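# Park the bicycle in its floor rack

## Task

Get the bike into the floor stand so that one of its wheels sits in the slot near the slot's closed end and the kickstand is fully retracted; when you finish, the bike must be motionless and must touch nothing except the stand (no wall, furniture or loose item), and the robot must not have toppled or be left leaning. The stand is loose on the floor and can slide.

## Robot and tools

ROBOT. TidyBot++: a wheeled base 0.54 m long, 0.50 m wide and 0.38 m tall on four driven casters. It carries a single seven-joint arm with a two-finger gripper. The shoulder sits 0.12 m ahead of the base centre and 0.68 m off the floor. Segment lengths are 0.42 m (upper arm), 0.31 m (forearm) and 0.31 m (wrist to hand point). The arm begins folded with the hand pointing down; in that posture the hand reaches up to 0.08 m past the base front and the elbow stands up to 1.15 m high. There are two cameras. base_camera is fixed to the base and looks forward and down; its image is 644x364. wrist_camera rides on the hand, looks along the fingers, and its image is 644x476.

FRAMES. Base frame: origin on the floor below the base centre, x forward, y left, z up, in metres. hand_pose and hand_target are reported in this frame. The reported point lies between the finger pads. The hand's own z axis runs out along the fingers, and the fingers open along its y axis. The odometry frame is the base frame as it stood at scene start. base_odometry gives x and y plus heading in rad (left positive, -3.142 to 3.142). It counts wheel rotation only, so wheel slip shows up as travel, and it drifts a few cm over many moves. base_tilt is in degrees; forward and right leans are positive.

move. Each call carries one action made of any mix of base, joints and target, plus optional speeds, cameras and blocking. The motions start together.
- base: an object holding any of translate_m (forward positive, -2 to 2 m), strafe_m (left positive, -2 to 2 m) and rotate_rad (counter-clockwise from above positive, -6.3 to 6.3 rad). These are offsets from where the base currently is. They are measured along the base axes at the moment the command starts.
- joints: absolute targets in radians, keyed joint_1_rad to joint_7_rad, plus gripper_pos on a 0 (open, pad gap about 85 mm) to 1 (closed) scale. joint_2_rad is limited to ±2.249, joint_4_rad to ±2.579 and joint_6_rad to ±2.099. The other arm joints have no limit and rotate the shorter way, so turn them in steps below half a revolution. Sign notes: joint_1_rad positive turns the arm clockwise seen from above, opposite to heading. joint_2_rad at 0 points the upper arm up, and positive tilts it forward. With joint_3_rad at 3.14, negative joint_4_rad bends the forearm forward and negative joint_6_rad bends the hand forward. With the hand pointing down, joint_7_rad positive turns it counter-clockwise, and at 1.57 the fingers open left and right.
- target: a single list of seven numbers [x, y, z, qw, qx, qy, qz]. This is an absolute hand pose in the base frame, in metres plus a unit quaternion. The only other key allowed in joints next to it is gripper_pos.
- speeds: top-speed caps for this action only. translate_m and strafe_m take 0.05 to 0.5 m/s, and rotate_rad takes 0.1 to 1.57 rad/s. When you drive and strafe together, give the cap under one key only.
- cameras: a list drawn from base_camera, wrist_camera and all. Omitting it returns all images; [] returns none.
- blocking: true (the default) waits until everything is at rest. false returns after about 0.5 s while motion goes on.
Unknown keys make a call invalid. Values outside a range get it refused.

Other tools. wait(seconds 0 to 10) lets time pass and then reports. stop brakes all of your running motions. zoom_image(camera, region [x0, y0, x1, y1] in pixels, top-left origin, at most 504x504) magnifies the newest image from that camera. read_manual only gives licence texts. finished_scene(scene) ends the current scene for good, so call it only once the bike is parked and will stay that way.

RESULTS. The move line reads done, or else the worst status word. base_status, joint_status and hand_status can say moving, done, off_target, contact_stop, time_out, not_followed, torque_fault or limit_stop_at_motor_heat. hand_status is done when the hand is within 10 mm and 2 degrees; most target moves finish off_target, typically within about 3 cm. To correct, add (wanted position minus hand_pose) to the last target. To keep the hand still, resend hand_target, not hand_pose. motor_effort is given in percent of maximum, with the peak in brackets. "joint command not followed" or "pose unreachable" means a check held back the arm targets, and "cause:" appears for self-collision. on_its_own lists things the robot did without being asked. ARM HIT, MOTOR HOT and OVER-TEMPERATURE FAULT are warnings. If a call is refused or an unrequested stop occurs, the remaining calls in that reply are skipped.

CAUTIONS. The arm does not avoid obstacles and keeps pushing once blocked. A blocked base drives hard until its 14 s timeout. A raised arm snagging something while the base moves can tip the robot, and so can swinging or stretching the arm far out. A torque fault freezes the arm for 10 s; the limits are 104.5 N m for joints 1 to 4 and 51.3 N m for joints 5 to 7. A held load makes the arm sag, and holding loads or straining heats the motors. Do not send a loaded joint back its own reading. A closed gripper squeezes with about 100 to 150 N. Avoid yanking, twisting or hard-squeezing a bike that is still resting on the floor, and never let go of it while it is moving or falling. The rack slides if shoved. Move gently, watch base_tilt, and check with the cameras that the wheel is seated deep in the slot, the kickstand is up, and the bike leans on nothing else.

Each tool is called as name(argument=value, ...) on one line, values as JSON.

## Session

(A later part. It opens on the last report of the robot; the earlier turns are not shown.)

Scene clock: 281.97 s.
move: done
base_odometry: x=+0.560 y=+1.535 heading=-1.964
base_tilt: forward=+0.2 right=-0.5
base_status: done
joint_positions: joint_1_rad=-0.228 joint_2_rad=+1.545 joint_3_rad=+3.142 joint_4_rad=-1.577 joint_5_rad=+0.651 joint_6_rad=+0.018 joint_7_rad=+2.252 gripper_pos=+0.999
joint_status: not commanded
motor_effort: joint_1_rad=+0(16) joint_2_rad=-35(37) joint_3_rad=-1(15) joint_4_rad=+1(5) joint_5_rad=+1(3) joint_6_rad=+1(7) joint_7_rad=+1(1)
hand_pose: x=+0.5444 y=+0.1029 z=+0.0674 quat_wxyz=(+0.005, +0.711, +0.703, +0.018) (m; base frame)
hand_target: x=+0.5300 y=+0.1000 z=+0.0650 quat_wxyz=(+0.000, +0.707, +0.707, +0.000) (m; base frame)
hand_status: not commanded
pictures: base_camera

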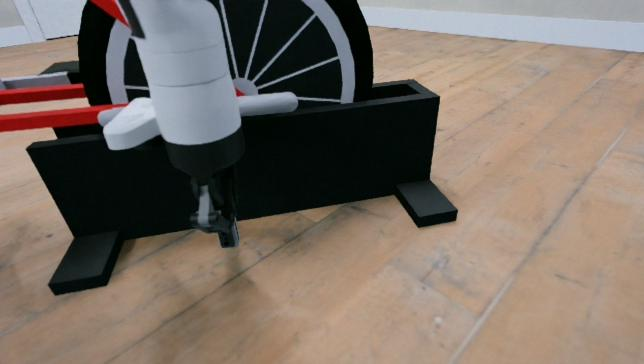

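move(base={"translate_m": -0.3})

zoom_image(camera="base_camera", region=[60, 0, 500, 250])

Scene clock: 284.50 s.
move: done
base_odometry: x=+0.674 y=+1.812 heading=-1.964
base_tilt: forward=+0.2 right=-0.5
base_status: done
joint_positions: joint_1_rad=-0.228 joint_2_rad=+1.550 joint_3_rad=+3.142 joint_4_rad=-1.579 joint_5_rad=+0.651 joint_6_rad=+0.018 joint_7_rad=+2.252 gripper_pos=+0.999
joint_status: not commanded
motor_effort: joint_1_rad=+1(2) joint_2_rad=-36(38) joint_3_rad=-1(2) joint_4_rad=+1(3) joint_5_rad=+1(1) joint_6_rad=+0(1) joint_7_rad=+1(1)
hand_pose: x=+0.5397 y=+0.1018 z=+0.0651 quat_wxyz=(+0.003, +0.711, +0.703, +0.014) (m; base frame)
hand_target: x=+0.5300 y=+0.1000 z=+0.0650 quat_wxyz=(+0.000, +0.707, +0.707, +0.000) (m; base frame)
hand_status: not commanded
pictures: base_camera, wrist_camera
camera_calibration:
wrist_camera: T_world_to_cam=[[0.994295, 0.0935018, -0.0513366, -0.540415], [0.0923943, -0.995444, -0.0235435, 0.114839], [-0.0533041, 0.018666, -0.998404, 0.224584], [0, 0, 0, 1]] pos_world=[0.538692, 0.160653, 0.199186]

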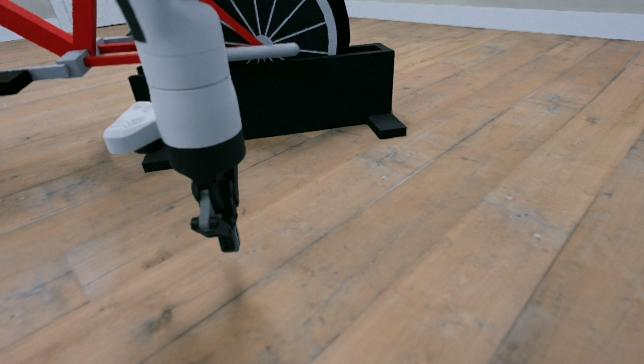

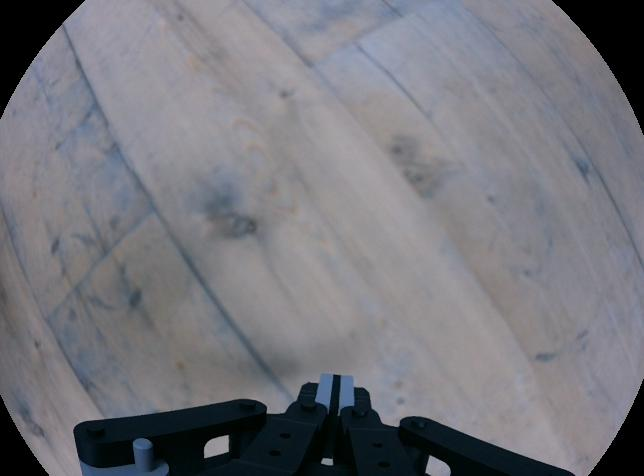

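Scaled by 1.145.

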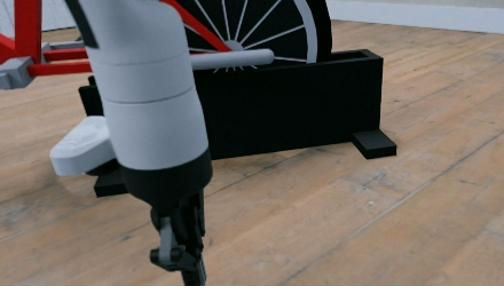

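move(target=[0.42, 0.0, 0.7, 0, 0.7071, 0.7071, 0])

zoom_image(camera="base_camera", region=[100, 0, 440, 180])

zoom_image(camera="wrist_camera", region=[350, 100, 644, 400])

Scene clock: 287.97 s.
move: off_target
base_odometry: x=+0.674 y=+1.812 heading=-1.964
base_tilt: forward=+0.2 right=-0.5
base_status: not commanded
joint_positions: joint_1_rad=-0.027 joint_2_rad=+0.007 joint_3_rad=+3.142 joint_4_rad=-1.839 joint_5_rad=+0.039 joint_6_rad=-1.215 joint_7_rad=+3.070 gripper_pos=+0.999
joint_status: not commanded
motor_effort: joint_1_rad=+0(1) joint_2_rad=-16(40) joint_3_rad=+0(1) joint_4_rad=+19(19) joint_5_rad=+1(2) joint_6_rad=+0(1) joint_7_rad=+1(1)
hand_pose: x=+0.4500 y=-0.0011 z=+0.7070 quat_wxyz=(+0.041, +0.718, +0.695, +0.018) (m; base frame)
hand_target: x=+0.4200 y=+0.0000 z=+0.7000 quat_wxyz=(+0.000, +0.707, +0.707, +0.000) (m; base frame)
hand_status: off_target (0.031 m and 5.4 deg from the pose sent, 0.654 m and 1.8 deg at the start)
pictures: base_camera, wrist_camera
camera_calibration:
wrist_camera: T_world_to_cam=[[0.997591, 0.0693221, 0.002588, -0.448257], [0.0692134, -0.997149, 0.0300644, 0.00829024], [0.00466475, -0.0298129, -0.999545, 0.837323], [0, 0, 0, 1]] pos_world=[0.442697, 0.0643037, 0.837853]

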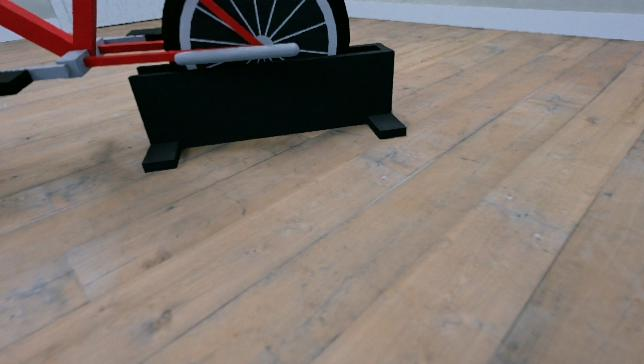

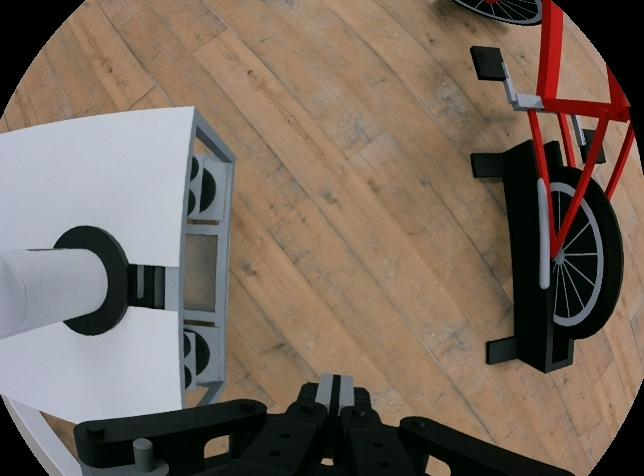

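Scaled by 1.482.

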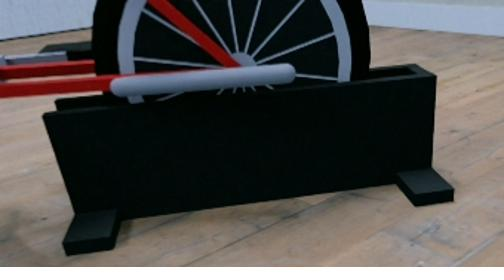

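Scaled by 1.680.

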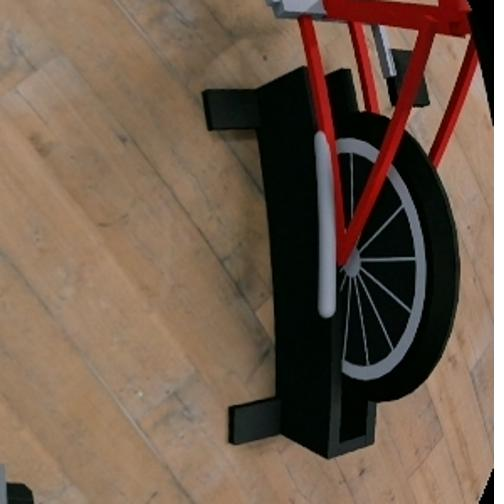

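move(base={"translate_m": 1.15, "strafe_m": -0.72, "rotate_rad": 1.8}, speeds={"rotate_rad": 0.8})

Scene clock: 297.10 s.
move: done
base_odometry: x=-0.431 y=+1.025 heading=-0.163
base_tilt: forward=+0.2 right=-0.5
base_status: done
joint_positions: joint_1_rad=-0.019 joint_2_rad=+0.002 joint_3_rad=+3.144 joint_4_rad=-1.843 joint_5_rad=+0.031 joint_6_rad=-1.224 joint_7_rad=+3.073 gripper_pos=+0.999
joint_status: not commanded
motor_effort: joint_1_rad=+0(2) joint_2_rad=-15(19) joint_3_rad=+0(1) joint_4_rad=+18(19) joint_5_rad=+0(2) joint_6_rad=+1(2) joint_7_rad=+1(1)
hand_pose: x=+0.4451 y=-0.0022 z=+0.7070 quat_wxyz=(+0.035, +0.721, +0.691, +0.017) (m; base frame)
hand_target: x=+0.4200 y=+0.0000 z=+0.7000 quat_wxyz=(+0.000, +0.707, +0.707, +0.000) (m; base frame)
hand_status: not commanded
pictures: base_camera, wrist_camera
camera_calibration:
wrist_camera: T_world_to_cam=[[0.998184, 0.0599898, -0.00555121, -0.437886], [0.0601002, -0.997939, 0.0225061, 0.0169879], [-0.00418963, -0.0227988, -0.999731, 0.841408], [0, 0, 0, 1]] pos_world=[0.439595, 0.0624047, 0.838369]

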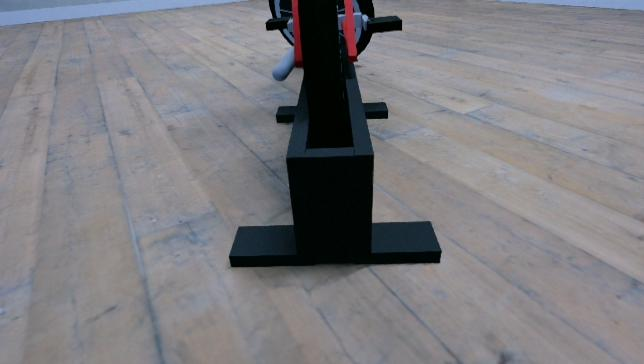

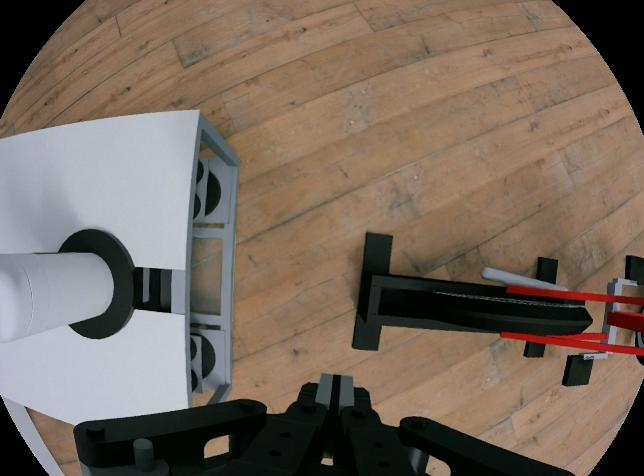

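zoom_image(camera="base_camera", region=[220, 0, 450, 170])

zoom_image(camera="wrist_camera", region=[340, 200, 644, 420])

Scaled by 2.191.

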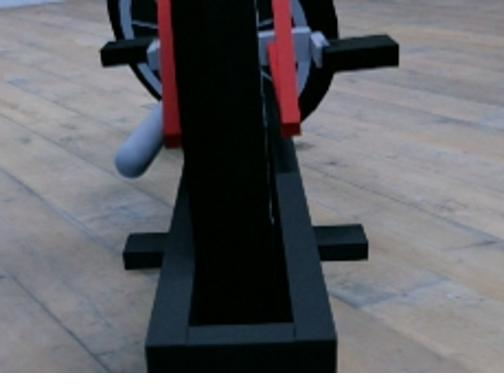

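Scaled by 1.658.

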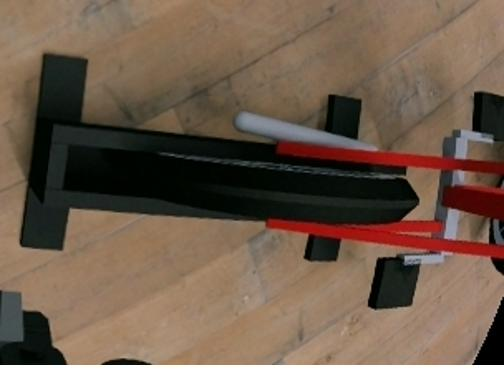

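zoom_image(camera="wrist_camera", region=[350, 250, 500, 360])

zoom_image(camera="base_camera", region=[270, 60, 390, 170])

Scaled by 3.360.

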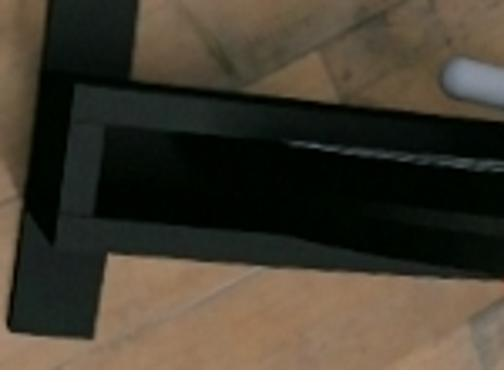

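Scaled by 4.200.

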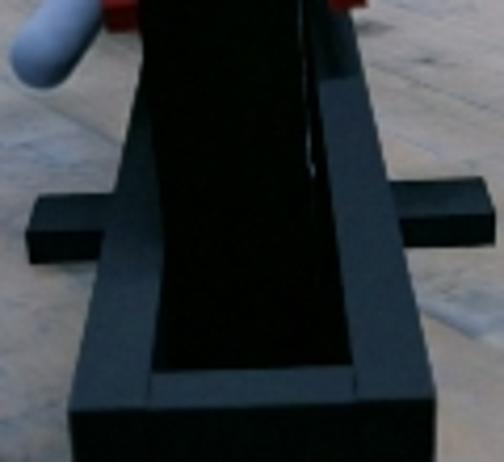

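move(base={"translate_m": 0.24, "rotate_rad": -0.035}, target=[0.53, 0.0, 0.62, 0, 0, 1, 0], speeds={"translate_m": 0.2})

move(joints={"gripper_pos": 0.2}, cameras=["wrist_camera"])

Scene clock: 307.17 s.
move: off_target
base_odometry: x=-0.194 y=+0.986 heading=-0.198
base_tilt: forward=+0.2 right=-0.5
base_status: done
joint_positions: joint_1_rad=+0.491 joint_2_rad=+0.407 joint_3_rad=+2.465 joint_4_rad=-1.737 joint_5_rad=+0.257 joint_6_rad=-1.168 joint_7_rad=+4.350 gripper_pos=+0.999
joint_status: not commanded
motor_effort: joint_1_rad=+0(3) joint_2_rad=-23(25) joint_3_rad=-4(5) joint_4_rad=+14(18) joint_5_rad=+0(2) joint_6_rad=-1(2) joint_7_rad=+1(1)
hand_pose: x=+0.5043 y=+0.0010 z=+0.6174 quat_wxyz=(-0.037, +0.048, +0.998, +0.000) (m; base frame)
hand_target: x=+0.5300 y=+0.0000 z=+0.6200 quat_wxyz=(+0.000, +0.000, +1.000, +0.000) (m; base frame)
hand_status: off_target (0.026 m and 7.0 deg from the pose sent, 0.122 m and 92.5 deg at the start)
pictures: base_camera, wrist_camera
camera_calibration:
wrist_camera: T_world_to_cam=[[-0.012565, 0.997288, -0.0725143, 0.0525351], [0.996419, 0.00642421, -0.0843035, -0.388637], [-0.083609, -0.0733139, -0.993798, 0.788494], [0, 0, 0, 1]] pos_world=[0.453831, 0.00791167, 0.75465]

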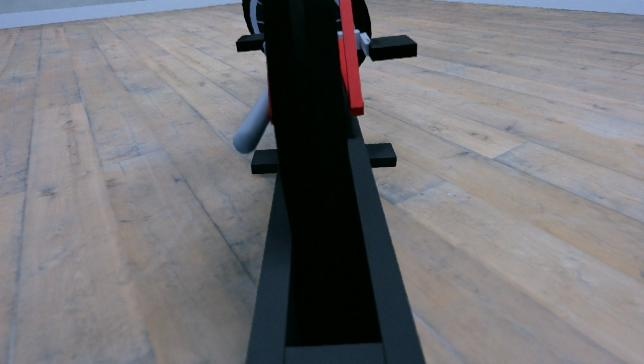

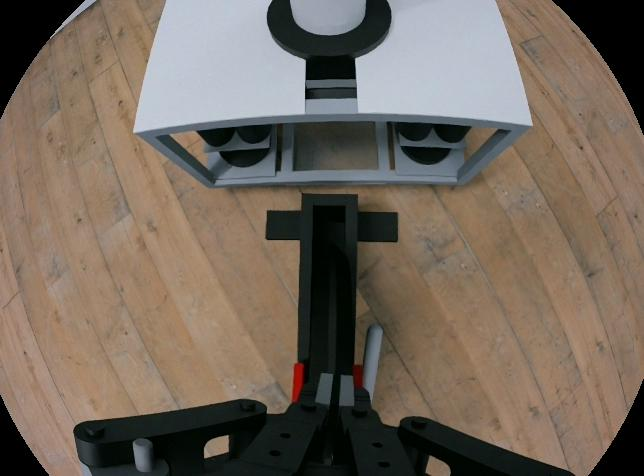

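Scene clock: 308.17 s.
move: done
base_odometry: x=-0.194 y=+0.986 heading=-0.198
base_tilt: forward=+0.2 right=-0.6
base_status: not commanded
joint_positions: joint_1_rad=+0.491 joint_2_rad=+0.407 joint_3_rad=+2.465 joint_4_rad=-1.737 joint_5_rad=+0.257 joint_6_rad=-1.168 joint_7_rad=+4.352 gripper_pos=+0.200
joint_status: all done
motor_effort: joint_1_rad=+0(1) joint_2_rad=-23(24) joint_3_rad=-4(5) joint_4_rad=+14(15) joint_5_rad=+0(1) joint_6_rad=-1(2) joint_7_rad=+1(1)
hand_pose: x=+0.5043 y=+0.0008 z=+0.6174 quat_wxyz=(-0.037, +0.047, +0.998, +0.000) (m; base frame)
hand_target: x=+0.5300 y=+0.0000 z=+0.6200 quat_wxyz=(+0.000, +0.000, +1.000, +0.000) (m; base frame)
hand_status: not commanded
pictures: wrist_camera
camera_calibration:
wrist_camera: T_world_to_cam=[[-0.0147078, 0.99724, -0.0727709, 0.0538866], [0.996415, 0.00855349, -0.0841705, -0.388754], [-0.0833158, -0.073748, -0.993791, 0.788338], [0, 0, 0, 1]] pos_world=[0.453834, 0.00772562, 0.754643]

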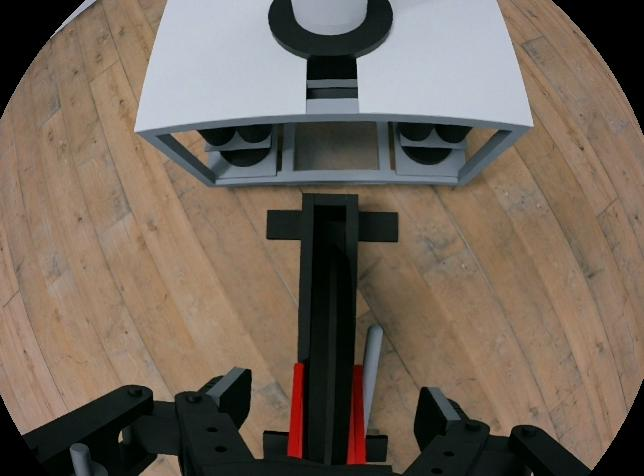

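move(target=[0.57, 0.0, 0.44, 0, 0, 1, 0])

Scene clock: 310.97 s.
move: off_target
base_odometry: x=-0.194 y=+0.986 heading=-0.198
base_tilt: forward=+0.2 right=-0.5
base_status: not commanded
joint_positions: joint_1_rad=+0.445 joint_2_rad=+0.812 joint_3_rad=+2.464 joint_4_rad=-1.789 joint_5_rad=+0.671 joint_6_rad=-0.833 joint_7_rad=+4.168 gripper_pos=+0.200
joint_status: not commanded
motor_effort: joint_1_rad=+1(2) joint_2_rad=-31(33) joint_3_rad=-8(8) joint_4_rad=+9(15) joint_5_rad=-1(1) joint_6_rad=-1(2) joint_7_rad=+1(1)
hand_pose: x=+0.5627 y=-0.0088 z=+0.4459 quat_wxyz=(-0.020, -0.014, +1.000, -0.004) (m; base frame)
hand_target: x=+0.5700 y=+0.0000 z=+0.4400 quat_wxyz=(+0.000, +0.000, +1.000, +0.000) (m; base frame)
hand_status: off_target (0.013 m and 2.8 deg from the pose sent, 0.189 m and 6.9 deg at the start)
pictures: base_camera, wrist_camera
camera_calibration:
wrist_camera: T_world_to_cam=[[-0.13396, 0.987777, -0.0796926, 0.121978], [0.990182, 0.130179, -0.0509154, -0.471485], [-0.0399188, -0.0857309, -0.995518, 0.598344], [0, 0, 0, 1]] pos_world=[0.507081, -0.00781317, 0.581378]

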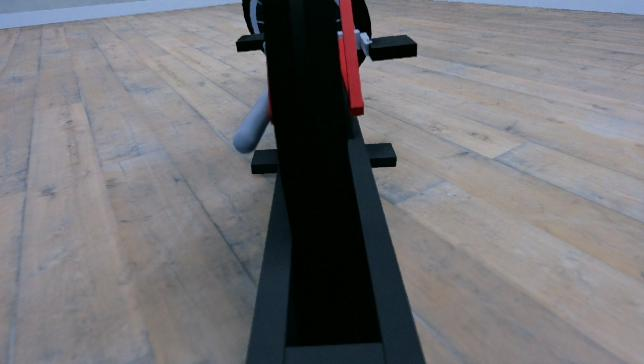

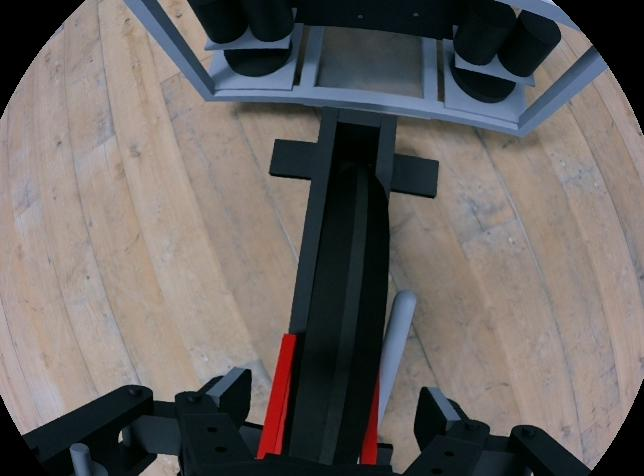

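move(target=[0.567, 0.0, 0.365, 0, 0, 1, 0], cameras=["wrist_camera"])

move(joints={"gripper_pos": 1.0})

Scene clock: 313.03 s.
move: off_target
base_odometry: x=-0.194 y=+0.986 heading=-0.198
base_tilt: forward=+0.2 right=-0.5
base_status: not commanded
joint_positions: joint_1_rad=+0.393 joint_2_rad=+0.956 joint_3_rad=+2.538 joint_4_rad=-1.824 joint_5_rad=+0.838 joint_6_rad=-0.684 joint_7_rad=+4.030 gripper_pos=+0.200
joint_status: not commanded
motor_effort: joint_1_rad=+1(1) joint_2_rad=-32(35) joint_3_rad=-8(9) joint_4_rad=+7(10) joint_5_rad=+0(2) joint_6_rad=+0(2) joint_7_rad=+1(1)
hand_pose: x=+0.5601 y=-0.0042 z=+0.3692 quat_wxyz=(-0.019, -0.017, +1.000, -0.003) (m; base frame)
hand_target: x=+0.5670 y=+0.0000 z=+0.3650 quat_wxyz=(+0.000, +0.000, +1.000, +0.000) (m; base frame)
hand_status: off_target (0.009 m and 3.0 deg from the pose sent, 0.081 m and 2.8 deg at the start)
pictures: wrist_camera
camera_calibration:
wrist_camera: T_world_to_cam=[[-0.140665, 0.986968, -0.0781552, 0.114158], [0.989339, 0.137118, -0.0490575, -0.473646], [-0.0377016, -0.0842226, -0.995733, 0.52111], [0, 0, 0, 1]] pos_world=[0.504302, -0.00383497, 0.504572]

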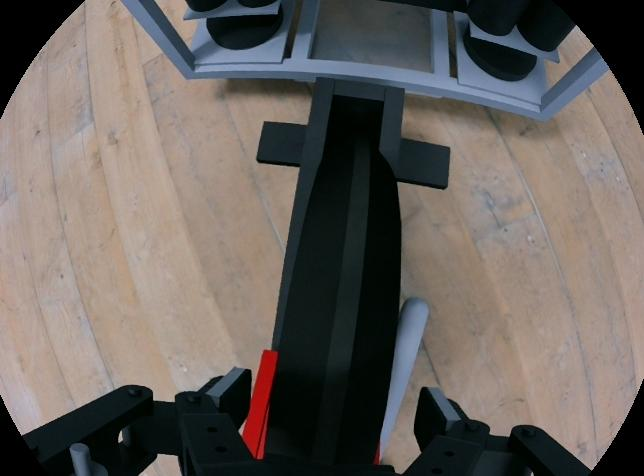

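Scene clock: 314.03 s.
move: off_target
base_odometry: x=-0.194 y=+0.986 heading=-0.198
base_tilt: forward=+0.2 right=-0.5
base_status: not commanded
joint_positions: joint_1_rad=+0.393 joint_2_rad=+0.950 joint_3_rad=+2.542 joint_4_rad=-1.826 joint_5_rad=+0.843 joint_6_rad=-0.681 joint_7_rad=+4.025 gripper_pos=+0.549
joint_status: gripper_pos off_target (ended at +0.549, target +1.000)
motor_effort: joint_1_rad=-2(3) joint_2_rad=-32(37) joint_3_rad=-8(11) joint_4_rad=+7(10) joint_5_rad=+1(3) joint_6_rad=+0(4) joint_7_rad=+2(2)
hand_pose: x=+0.5617 y=-0.0068 z=+0.3709 quat_wxyz=(-0.016, -0.016, +1.000, -0.006) (m; base frame)
hand_target: x=+0.5670 y=+0.0000 z=+0.3650 quat_wxyz=(+0.000, +0.000, +1.000, +0.000) (m; base frame)
hand_status: not commanded
pictures: base_camera, wrist_camera
camera_calibration:
wrist_camera: T_world_to_cam=[[-0.136901, 0.987002, -0.0841703, 0.117202], [0.990098, 0.133676, -0.042849, -0.477486], [-0.0310405, -0.0892029, -0.99553, 0.518769], [0, 0, 0, 1]] pos_world=[0.504906, -0.0055745, 0.505855]

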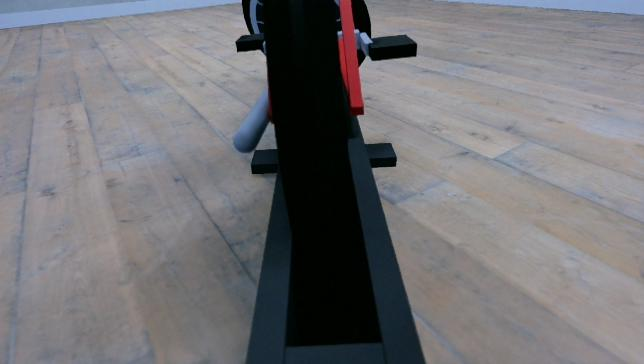

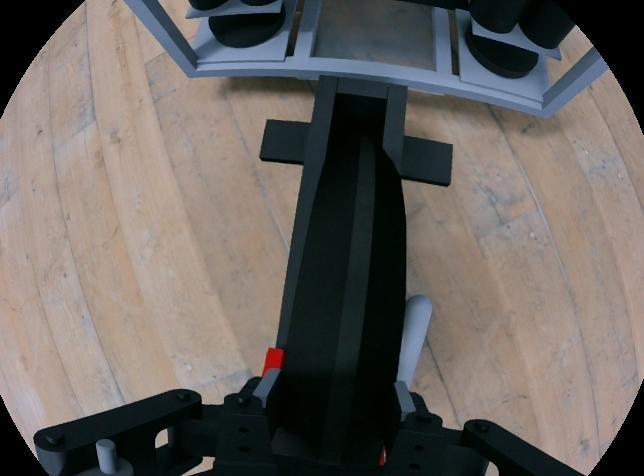

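move(target=[0.54, 0.0, 0.395, 0, 0, 1, 0], base={"translate_m": 0.03}, speeds={"translate_m": 0.05}, cameras=["wrist_camera"])

move(target=[0.51, 0.0, 0.395, 0, 0, 1, 0], base={"translate_m": 0.03}, speeds={"translate_m": 0.05})

Scene clock: 316.10 s.
move: off_target
base_odometry: x=-0.165 y=+0.980 heading=-0.198
base_tilt: forward=+0.2 right=-0.5
base_status: done
joint_positions: joint_1_rad=+0.412 joint_2_rad=+0.927 joint_3_rad=+2.542 joint_4_rad=-1.906 joint_5_rad=+0.846 joint_6_rad=-0.655 joint_7_rad=+4.007 gripper_pos=+0.550
joint_status: not commanded
motor_effort: joint_1_rad=+0(3) joint_2_rad=-40(40) joint_3_rad=-11(12) joint_4_rad=+5(8) joint_5_rad=-1(2) joint_6_rad=-3(5) joint_7_rad=+2(3)
hand_pose: x=+0.5294 y=-0.0077 z=+0.3713 quat_wxyz=(-0.031, -0.016, +0.999, -0.002) (m; base frame)
hand_target: x=+0.5400 y=+0.0000 z=+0.3950 quat_wxyz=(+0.000, +0.000, +1.000, +0.000) (m; base frame)
hand_status: off_target (0.027 m and 4.0 deg from the pose sent, 0.033 m and 2.6 deg at the start)
pictures: wrist_camera
camera_calibration:
wrist_camera: T_world_to_cam=[[-0.140578, 0.987383, -0.0728857, 0.111434], [0.988201, 0.135411, -0.0715771, -0.433714], [-0.0608045, -0.0820879, -0.994769, 0.533642], [0, 0, 0, 1]] pos_world=[0.47671, -0.00749261, 0.507929]

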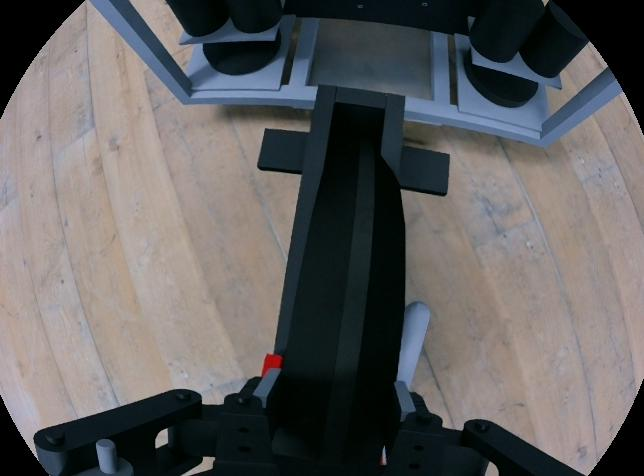

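Scene clock: 317.30 s.
move: off_target
base_odometry: x=-0.135 y=+0.974 heading=-0.198
base_tilt: forward=+0.2 right=-0.5
base_status: done
joint_positions: joint_1_rad=+0.419 joint_2_rad=+0.907 joint_3_rad=+2.543 joint_4_rad=-2.004 joint_5_rad=+0.900 joint_6_rad=-0.603 joint_7_rad=+3.940 gripper_pos=+0.552
joint_status: not commanded
motor_effort: joint_1_rad=+1(2) joint_2_rad=-40(42) joint_3_rad=-12(14) joint_4_rad=+2(6) joint_5_rad=-5(5) joint_6_rad=-4(5) joint_7_rad=+1(2)
hand_pose: x=+0.4976 y=-0.0038 z=+0.3692 quat_wxyz=(-0.036, -0.023, +0.999, +0.001) (m; base frame)
hand_target: x=+0.5100 y=+0.0000 z=+0.3950 quat_wxyz=(+0.000, +0.000, +1.000, +0.000) (m; base frame)
hand_status: off_target (0.029 m and 4.9 deg from the pose sent, 0.032 m and 4.0 deg at the start)
pictures: base_camera, wrist_camera
camera_calibration:
wrist_camera: T_world_to_cam=[[-0.154243, 0.9858, -0.0663939, 0.107435], [0.985575, 0.148775, -0.0806661, -0.398281], [-0.0696428, -0.0778784, -0.994527, 0.534317], [0, 0, 0, 1]] pos_world=[0.446318, -0.00504313, 0.506398]

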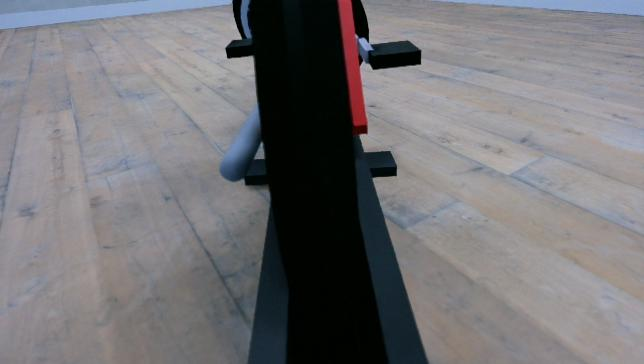

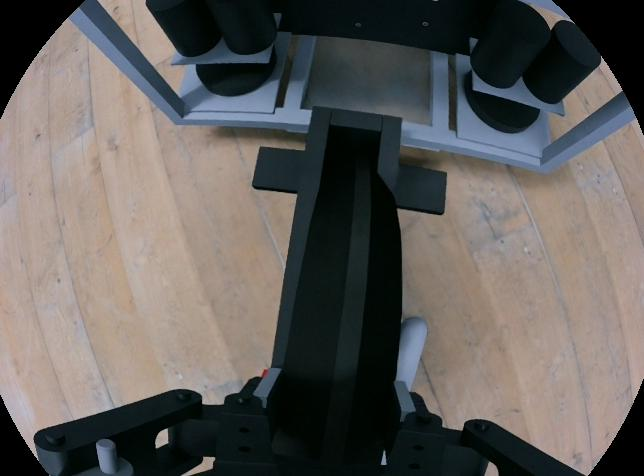

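zoom_image(camera="wrist_camera", region=[260, 90, 460, 230])

Scaled by 2.520.

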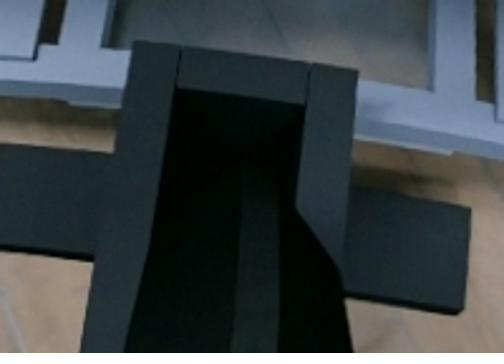

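move(target=[0.48, 0.0, 0.395, 0, 0, 1, 0], base={"translate_m": 0.03}, speeds={"translate_m": 0.05})

zoom_image(camera="wrist_camera", region=[260, 90, 460, 230])

Scene clock: 319.93 s.
move: off_target
base_odometry: x=-0.105 y=+0.969 heading=-0.198
base_tilt: forward=+0.2 right=-0.5
base_status: done
joint_positions: joint_1_rad=+0.419 joint_2_rad=+0.887 joint_3_rad=+2.555 joint_4_rad=-2.095 joint_5_rad=+0.974 joint_6_rad=-0.537 joint_7_rad=+3.868 gripper_pos=+0.553
joint_status: not commanded
motor_effort: joint_1_rad=+2(4) joint_2_rad=-40(42) joint_3_rad=-12(13) joint_4_rad=-1(5) joint_5_rad=-6(7) joint_6_rad=-5(6) joint_7_rad=-1(2)
hand_pose: x=+0.4726 y=-0.0007 z=+0.3675 quat_wxyz=(-0.033, -0.034, +0.999, +0.004) (m; base frame)
hand_target: x=+0.4800 y=+0.0000 z=+0.3950 quat_wxyz=(+0.000, +0.000, +1.000, +0.000) (m; base frame)
hand_status: off_target (0.029 m and 5.4 deg from the pose sent, 0.031 m and 4.9 deg at the start)
pictures: base_camera, wrist_camera
camera_calibration:
wrist_camera: T_world_to_cam=[[-0.174368, 0.982884, -0.0594505, 0.107354], [0.982756, 0.169937, -0.0728843, -0.375702], [-0.061534, -0.0711341, -0.995567, 0.527601], [0, 0, 0, 1]] pos_world=[0.420408, -0.00414069, 0.504262]

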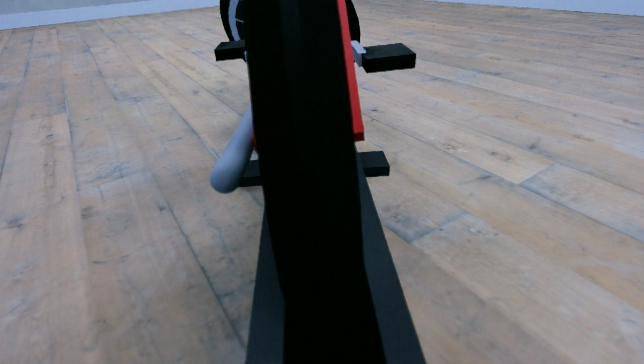

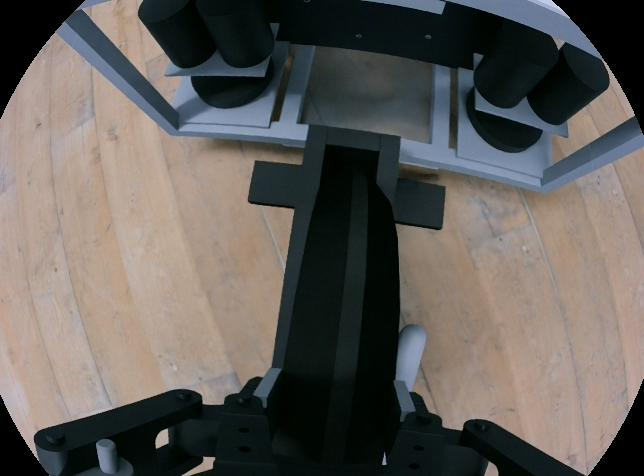

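Scaled by 2.520.

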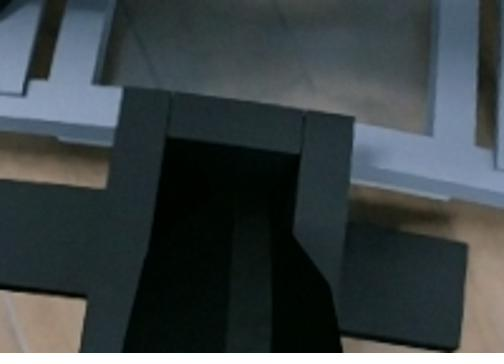

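move(target=[0.45, 0.0, 0.395, 0, 0, 1, 0], base={"translate_m": 0.03}, speeds={"translate_m": 0.05})

zoom_image(camera="wrist_camera", region=[260, 90, 460, 230])

Scene clock: 321.80 s.
move: off_target
base_odometry: x=-0.076 y=+0.963 heading=-0.198
base_tilt: forward=+0.3 right=-0.5
base_status: done
joint_positions: joint_1_rad=+0.407 joint_2_rad=+0.852 joint_3_rad=+2.593 joint_4_rad=-2.194 joint_5_rad=+1.035 joint_6_rad=-0.468 joint_7_rad=+3.775 gripper_pos=+0.553
joint_status: not commanded
motor_effort: joint_1_rad=+1(3) joint_2_rad=-39(41) joint_3_rad=-10(12) joint_4_rad=-2(4) joint_5_rad=-4(7) joint_6_rad=-3(6) joint_7_rad=+0(1)
hand_pose: x=+0.4404 y=-0.0024 z=+0.3686 quat_wxyz=(-0.036, -0.026, +0.999, +0.004) (m; base frame)
hand_target: x=+0.4500 y=+0.0000 z=+0.3950 quat_wxyz=(+0.000, +0.000, +1.000, +0.000) (m; base frame)
hand_status: off_target (0.028 m and 5.1 deg from the pose sent, 0.036 m and 5.4 deg at the start)
pictures: base_camera, wrist_camera
camera_calibration:
wrist_camera: T_world_to_cam=[[-0.159342, 0.985406, -0.0598803, 0.0970427], [0.9848, 0.15441, -0.0795395, -0.342195], [-0.0691326, -0.0716441, -0.995032, 0.529823], [0, 0, 0, 1]] pos_world=[0.389085, -0.00482935, 0.505783]

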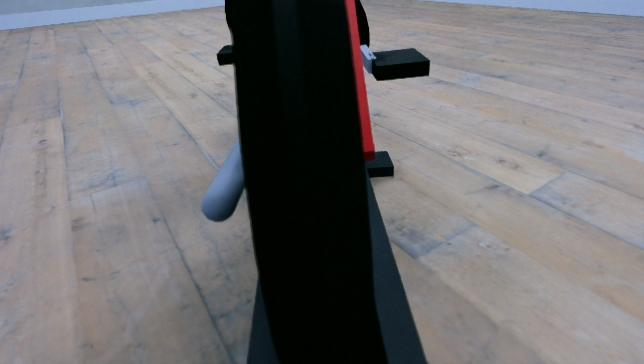

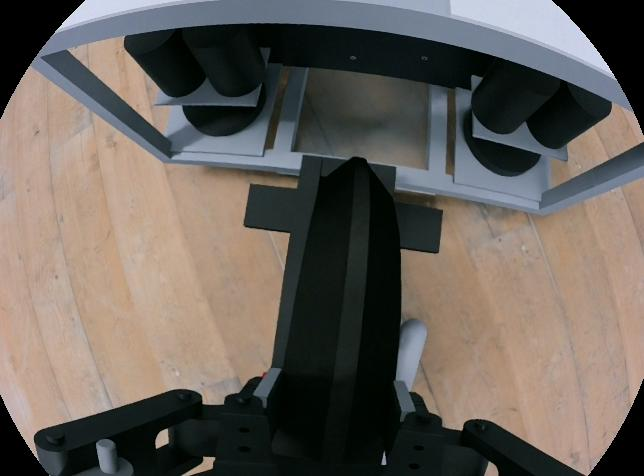

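Scaled by 2.520.

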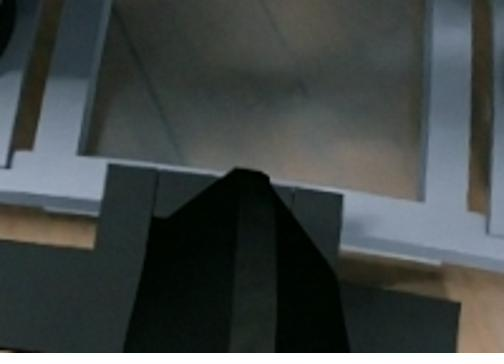

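move(target=[0.45, 0.0, 0.362, 0, 0, 1, 0], cameras=[])

move(joints={"gripper_pos": 0.48})

move(joints={"gripper_pos": 0.2})

Scene clock: 324.10 s.
move: off_target
base_odometry: x=-0.076 y=+0.963 heading=-0.198
base_tilt: forward=+0.2 right=-0.5
base_status: not commanded
joint_positions: joint_1_rad=+0.321 joint_2_rad=+0.820 joint_3_rad=+2.683 joint_4_rad=-2.240 joint_5_rad=+1.153 joint_6_rad=-0.382 joint_7_rad=+3.630 gripper_pos=+0.553
joint_status: not commanded
motor_effort: joint_1_rad=+0(2) joint_2_rad=-23(40) joint_3_rad=-2(11) joint_4_rad=+6(8) joint_5_rad=+1(5) joint_6_rad=-2(4) joint_7_rad=+0(1)
hand_pose: x=+0.4416 y=-0.0009 z=+0.3671 quat_wxyz=(-0.012, -0.027, +1.000, -0.009) (m; base frame)
hand_target: x=+0.4500 y=+0.0000 z=+0.3620 quat_wxyz=(+0.000, +0.000, +1.000, +0.000) (m; base frame)
hand_status: off_target (0.010 m and 3.6 deg from the pose sent, 0.012 m and 5.1 deg at the start)
pictures: none
No camera images: "cameras" was empty.

Scene clock: 325.03 s.
move: done
base_odometry: x=-0.076 y=+0.963 heading=-0.198
base_tilt: forward=+0.2 right=-0.6
base_status: not commanded
joint_positions: joint_1_rad=+0.317 joint_2_rad=+0.823 joint_3_rad=+2.690 joint_4_rad=-2.240 joint_5_rad=+1.159 joint_6_rad=-0.376 joint_7_rad=+3.621 gripper_pos=+0.480
joint_status: all done
motor_effort: joint_1_rad=+1(2) joint_2_rad=-25(29) joint_3_rad=-3(4) joint_4_rad=+3(8) joint_5_rad=+1(2) joint_6_rad=-1(2) joint_7_rad=+1(1)
hand_pose: x=+0.4416 y=-0.0010 z=+0.3655 quat_wxyz=(-0.012, -0.025, +1.000, -0.009) (m; base frame)
hand_target: x=+0.4500 y=+0.0000 z=+0.3620 quat_wxyz=(+0.000, +0.000, +1.000, +0.000) (m; base frame)
hand_status: not commanded
pictures: base_camera, wrist_camera
camera_calibration:
wrist_camera: T_world_to_cam=[[-0.154967, 0.983771, -0.090442, 0.10482], [0.987676, 0.152248, -0.036275, -0.360947], [-0.0219167, -0.0949489, -0.995241, 0.506056], [0, 0, 0, 1]] pos_world=[0.383833, -0.000115729, 0.500035]

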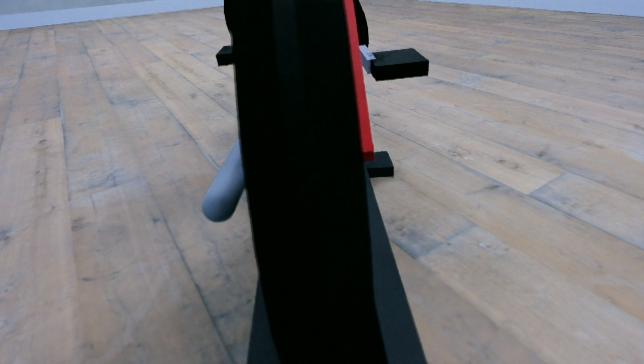

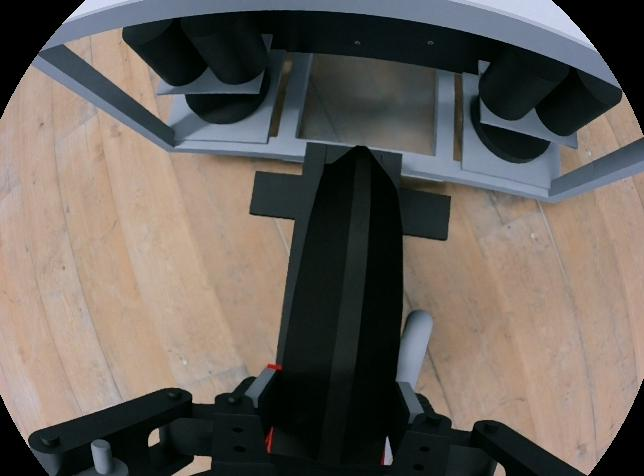

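Scene clock: 325.70 s.
move: done
base_odometry: x=-0.076 y=+0.963 heading=-0.198
base_tilt: forward=+0.2 right=-0.5
base_status: not commanded
joint_positions: joint_1_rad=+0.317 joint_2_rad=+0.823 joint_3_rad=+2.700 joint_4_rad=-2.240 joint_5_rad=+1.163 joint_6_rad=-0.376 joint_7_rad=+3.621 gripper_pos=+0.200
joint_status: all done
motor_effort: joint_1_rad=+0(2) joint_2_rad=-25(27) joint_3_rad=-4(5) joint_4_rad=+2(3) joint_5_rad=+1(1) joint_6_rad=-1(1) joint_7_rad=+1(1)
hand_pose: x=+0.4412 y=-0.0057 z=+0.3646 quat_wxyz=(-0.013, -0.023, +1.000, -0.012) (m; base frame)
hand_target: x=+0.4500 y=+0.0000 z=+0.3620 quat_wxyz=(+0.000, +0.000, +1.000, +0.000) (m; base frame)
hand_status: not commanded
pictures: base_camera, wrist_camera
camera_calibration:
wrist_camera: T_world_to_cam=[[-0.151107, 0.983668, -0.0977963, 0.110357], [0.988234, 0.147952, -0.0387891, -0.359243], [-0.0236865, -0.102507, -0.99445, 0.505208], [0, 0, 0, 1]] pos_world=[0.383658, -0.00361722, 0.499262]

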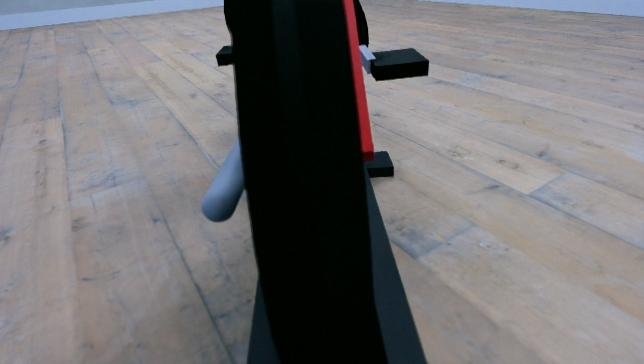

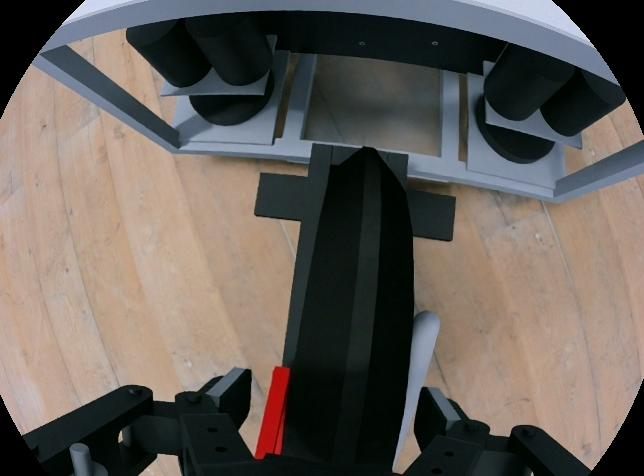

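move(target=[0.45, 0.0, 0.47, 0, 0, 1, 0])

move(target=[0.45, 0.0, 0.62, 0, 0, 1, 0], base={"translate_m": -0.5}, speeds={"translate_m": 0.3})

zoom_image(camera="base_camera", region=[200, 0, 460, 200])

Scene clock: 328.03 s.
move: off_target
base_odometry: x=-0.076 y=+0.963 heading=-0.198
base_tilt: forward=+0.2 right=-0.5
base_status: not commanded
joint_positions: joint_1_rad=+0.567 joint_2_rad=+0.622 joint_3_rad=+2.366 joint_4_rad=-2.203 joint_5_rad=+0.785 joint_6_rad=-0.589 joint_7_rad=+3.881 gripper_pos=+0.200
joint_status: not commanded
motor_effort: joint_1_rad=+0(1) joint_2_rad=-21(27) joint_3_rad=-6(6) joint_4_rad=+7(9) joint_5_rad=+1(1) joint_6_rad=+0(1) joint_7_rad=+1(1)
hand_pose: x=+0.4528 y=+0.0048 z=+0.4613 quat_wxyz=(+0.010, +0.021, +1.000, +0.010) (m; base frame)
hand_target: x=+0.4500 y=+0.0000 z=+0.4700 quat_wxyz=(+0.000, +0.000, +1.000, +0.000) (m; base frame)
hand_status: off_target (0.010 m and 2.9 deg from the pose sent, 0.106 m and 3.3 deg at the start)
pictures: base_camera, wrist_camera
camera_calibration:
wrist_camera: T_world_to_cam=[[-0.0604244, 0.996413, -0.0592417, 0.0522579], [0.998045, 0.06126, 0.012389, -0.39615], [0.0159737, -0.0583773, -0.998167, 0.586273], [0, 0, 0, 1]] pos_world=[0.389168, 0.00642271, 0.593202]

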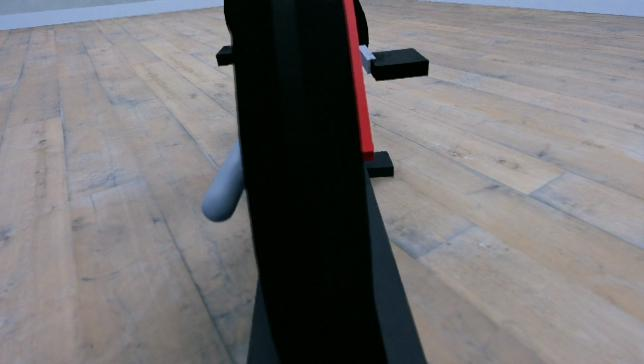

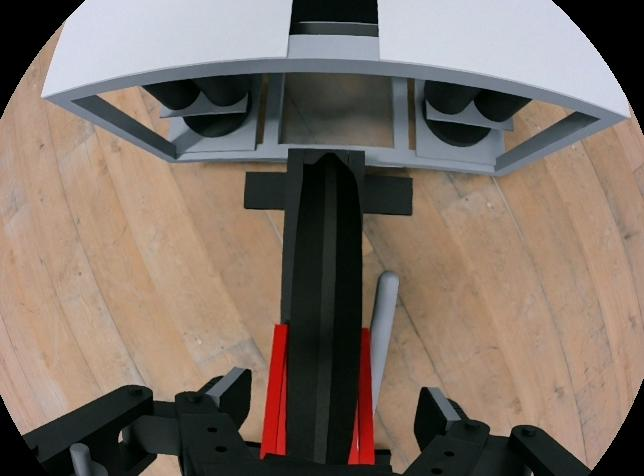

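Scene clock: 330.70 s.
move: off_target
base_odometry: x=-0.566 y=+1.061 heading=-0.198
base_tilt: forward=+0.2 right=-0.5
base_status: done
joint_positions: joint_1_rad=+0.370 joint_2_rad=+0.184 joint_3_rad=+2.709 joint_4_rad=-1.979 joint_5_rad=+0.119 joint_6_rad=-0.962 joint_7_rad=+4.549 gripper_pos=+0.200
joint_status: not commanded
motor_effort: joint_1_rad=+0(2) joint_2_rad=-17(24) joint_3_rad=-1(7) joint_4_rad=+15(16) joint_5_rad=+1(2) joint_6_rad=+0(1) joint_7_rad=+1(1)
hand_pose: x=+0.4599 y=-0.0038 z=+0.6149 quat_wxyz=(+0.019, +0.021, +1.000, -0.009) (m; base frame)
hand_target: x=+0.4500 y=+0.0000 z=+0.6200 quat_wxyz=(+0.000, +0.000, +1.000, +0.000) (m; base frame)
hand_status: off_target (0.012 m and 3.4 deg from the pose sent, 0.159 m and 2.9 deg at the start)
pictures: base_camera, wrist_camera
camera_calibration:
wrist_camera: T_world_to_cam=[[-0.058078, 0.993509, -0.0978119, 0.0929919], [0.997781, 0.0609618, 0.0267555, -0.413292], [0.0325446, -0.096041, -0.994845, 0.72913], [0, 0, 0, 1]] pos_world=[0.394047, 0.00283313, 0.745525]

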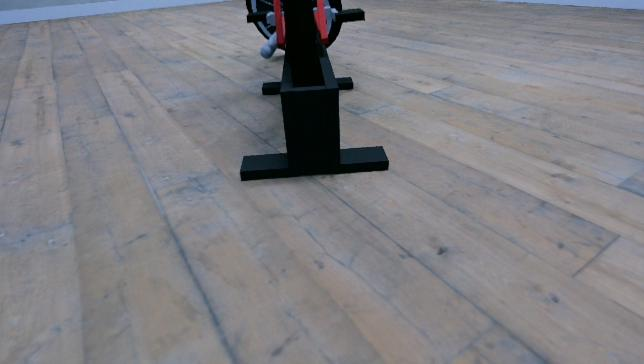

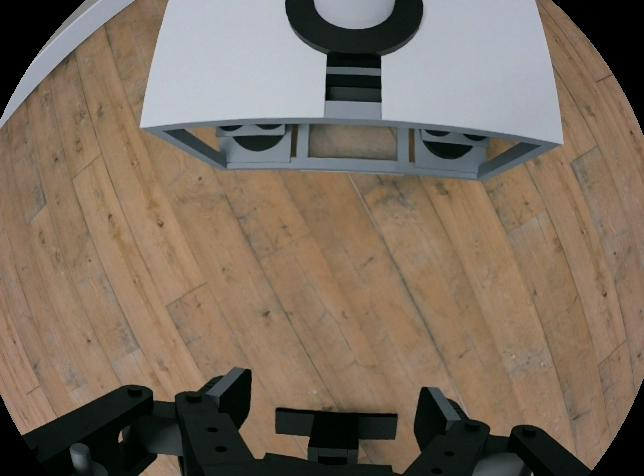

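Scaled by 1.938.

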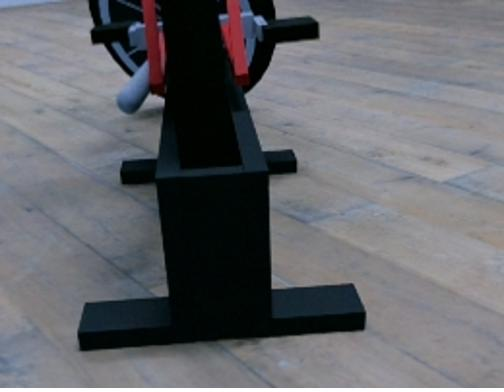

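move(base={"translate_m": 0.45, "strafe_m": 0.65, "rotate_rad": -1.0}, cameras=["base_camera"])

zoom_image(camera="base_camera", region=[120, 0, 520, 230])

Scene clock: 334.17 s.
move: done
base_odometry: x=+0.003 y=+1.610 heading=-1.198
base_tilt: forward=+0.2 right=-0.5
base_status: done
joint_positions: joint_1_rad=+0.357 joint_2_rad=+0.179 joint_3_rad=+2.718 joint_4_rad=-1.977 joint_5_rad=+0.111 joint_6_rad=-0.963 joint_7_rad=+4.549 gripper_pos=+0.200
joint_status: not commanded
motor_effort: joint_1_rad=+1(3) joint_2_rad=-18(20) joint_3_rad=-1(3) joint_4_rad=+14(16) joint_5_rad=+1(2) joint_6_rad=+0(2) joint_7_rad=+1(1)
hand_pose: x=+0.4609 y=-0.0003 z=+0.6168 quat_wxyz=(+0.021, +0.021, +1.000, -0.007) (m; base frame)
hand_target: x=+0.4500 y=+0.0000 z=+0.6200 quat_wxyz=(+0.000, +0.000, +1.000, +0.000) (m; base frame)
hand_status: not commanded
pictures: base_camera

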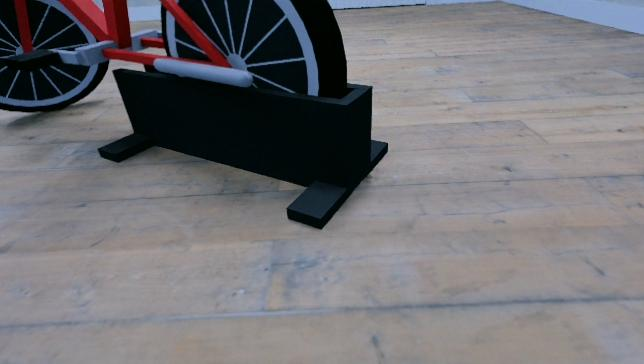

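Scaled by 1.260.

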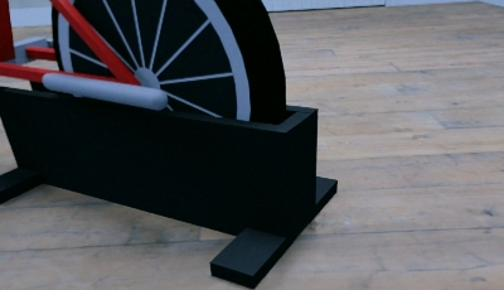

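wait(seconds=1, cameras=["base_camera"])

zoom_image(camera="base_camera", region=[0, 0, 400, 150])

Scene clock: 335.77 s.
base_odometry: x=+0.003 y=+1.610 heading=-1.198
base_tilt: forward=+0.2 right=-0.5
base_status: done
joint_positions: joint_1_rad=+0.357 joint_2_rad=+0.179 joint_3_rad=+2.718 joint_4_rad=-1.977 joint_5_rad=+0.111 joint_6_rad=-0.963 joint_7_rad=+4.549 gripper_pos=+0.200
joint_status: not commanded
motor_effort: joint_1_rad=+1(3) joint_2_rad=-18(20) joint_3_rad=-1(3) joint_4_rad=+15(16) joint_5_rad=+0(2) joint_6_rad=-1(2) joint_7_rad=+1(1)
hand_pose: x=+0.4609 y=-0.0003 z=+0.6168 quat_wxyz=(+0.021, +0.021, +1.000, -0.007) (m; base frame)
hand_target: x=+0.4500 y=+0.0000 z=+0.6200 quat_wxyz=(+0.000, +0.000, +1.000, +0.000) (m; base frame)
hand_status: not commanded
wait: 1.00 s; at rest from the start
pictures: base_camera

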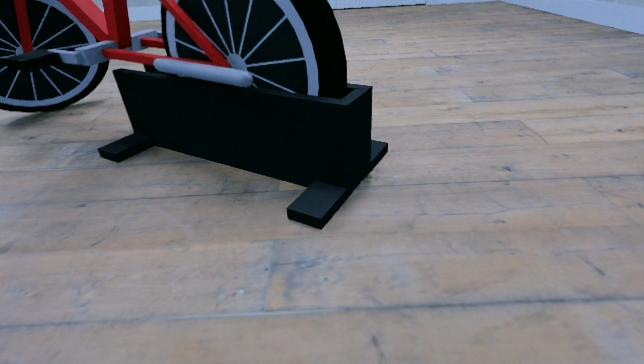

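Scaled by 1.260.

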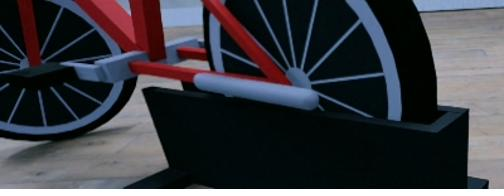

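finished_scene(scene=2)

The scene is finished: the task was done.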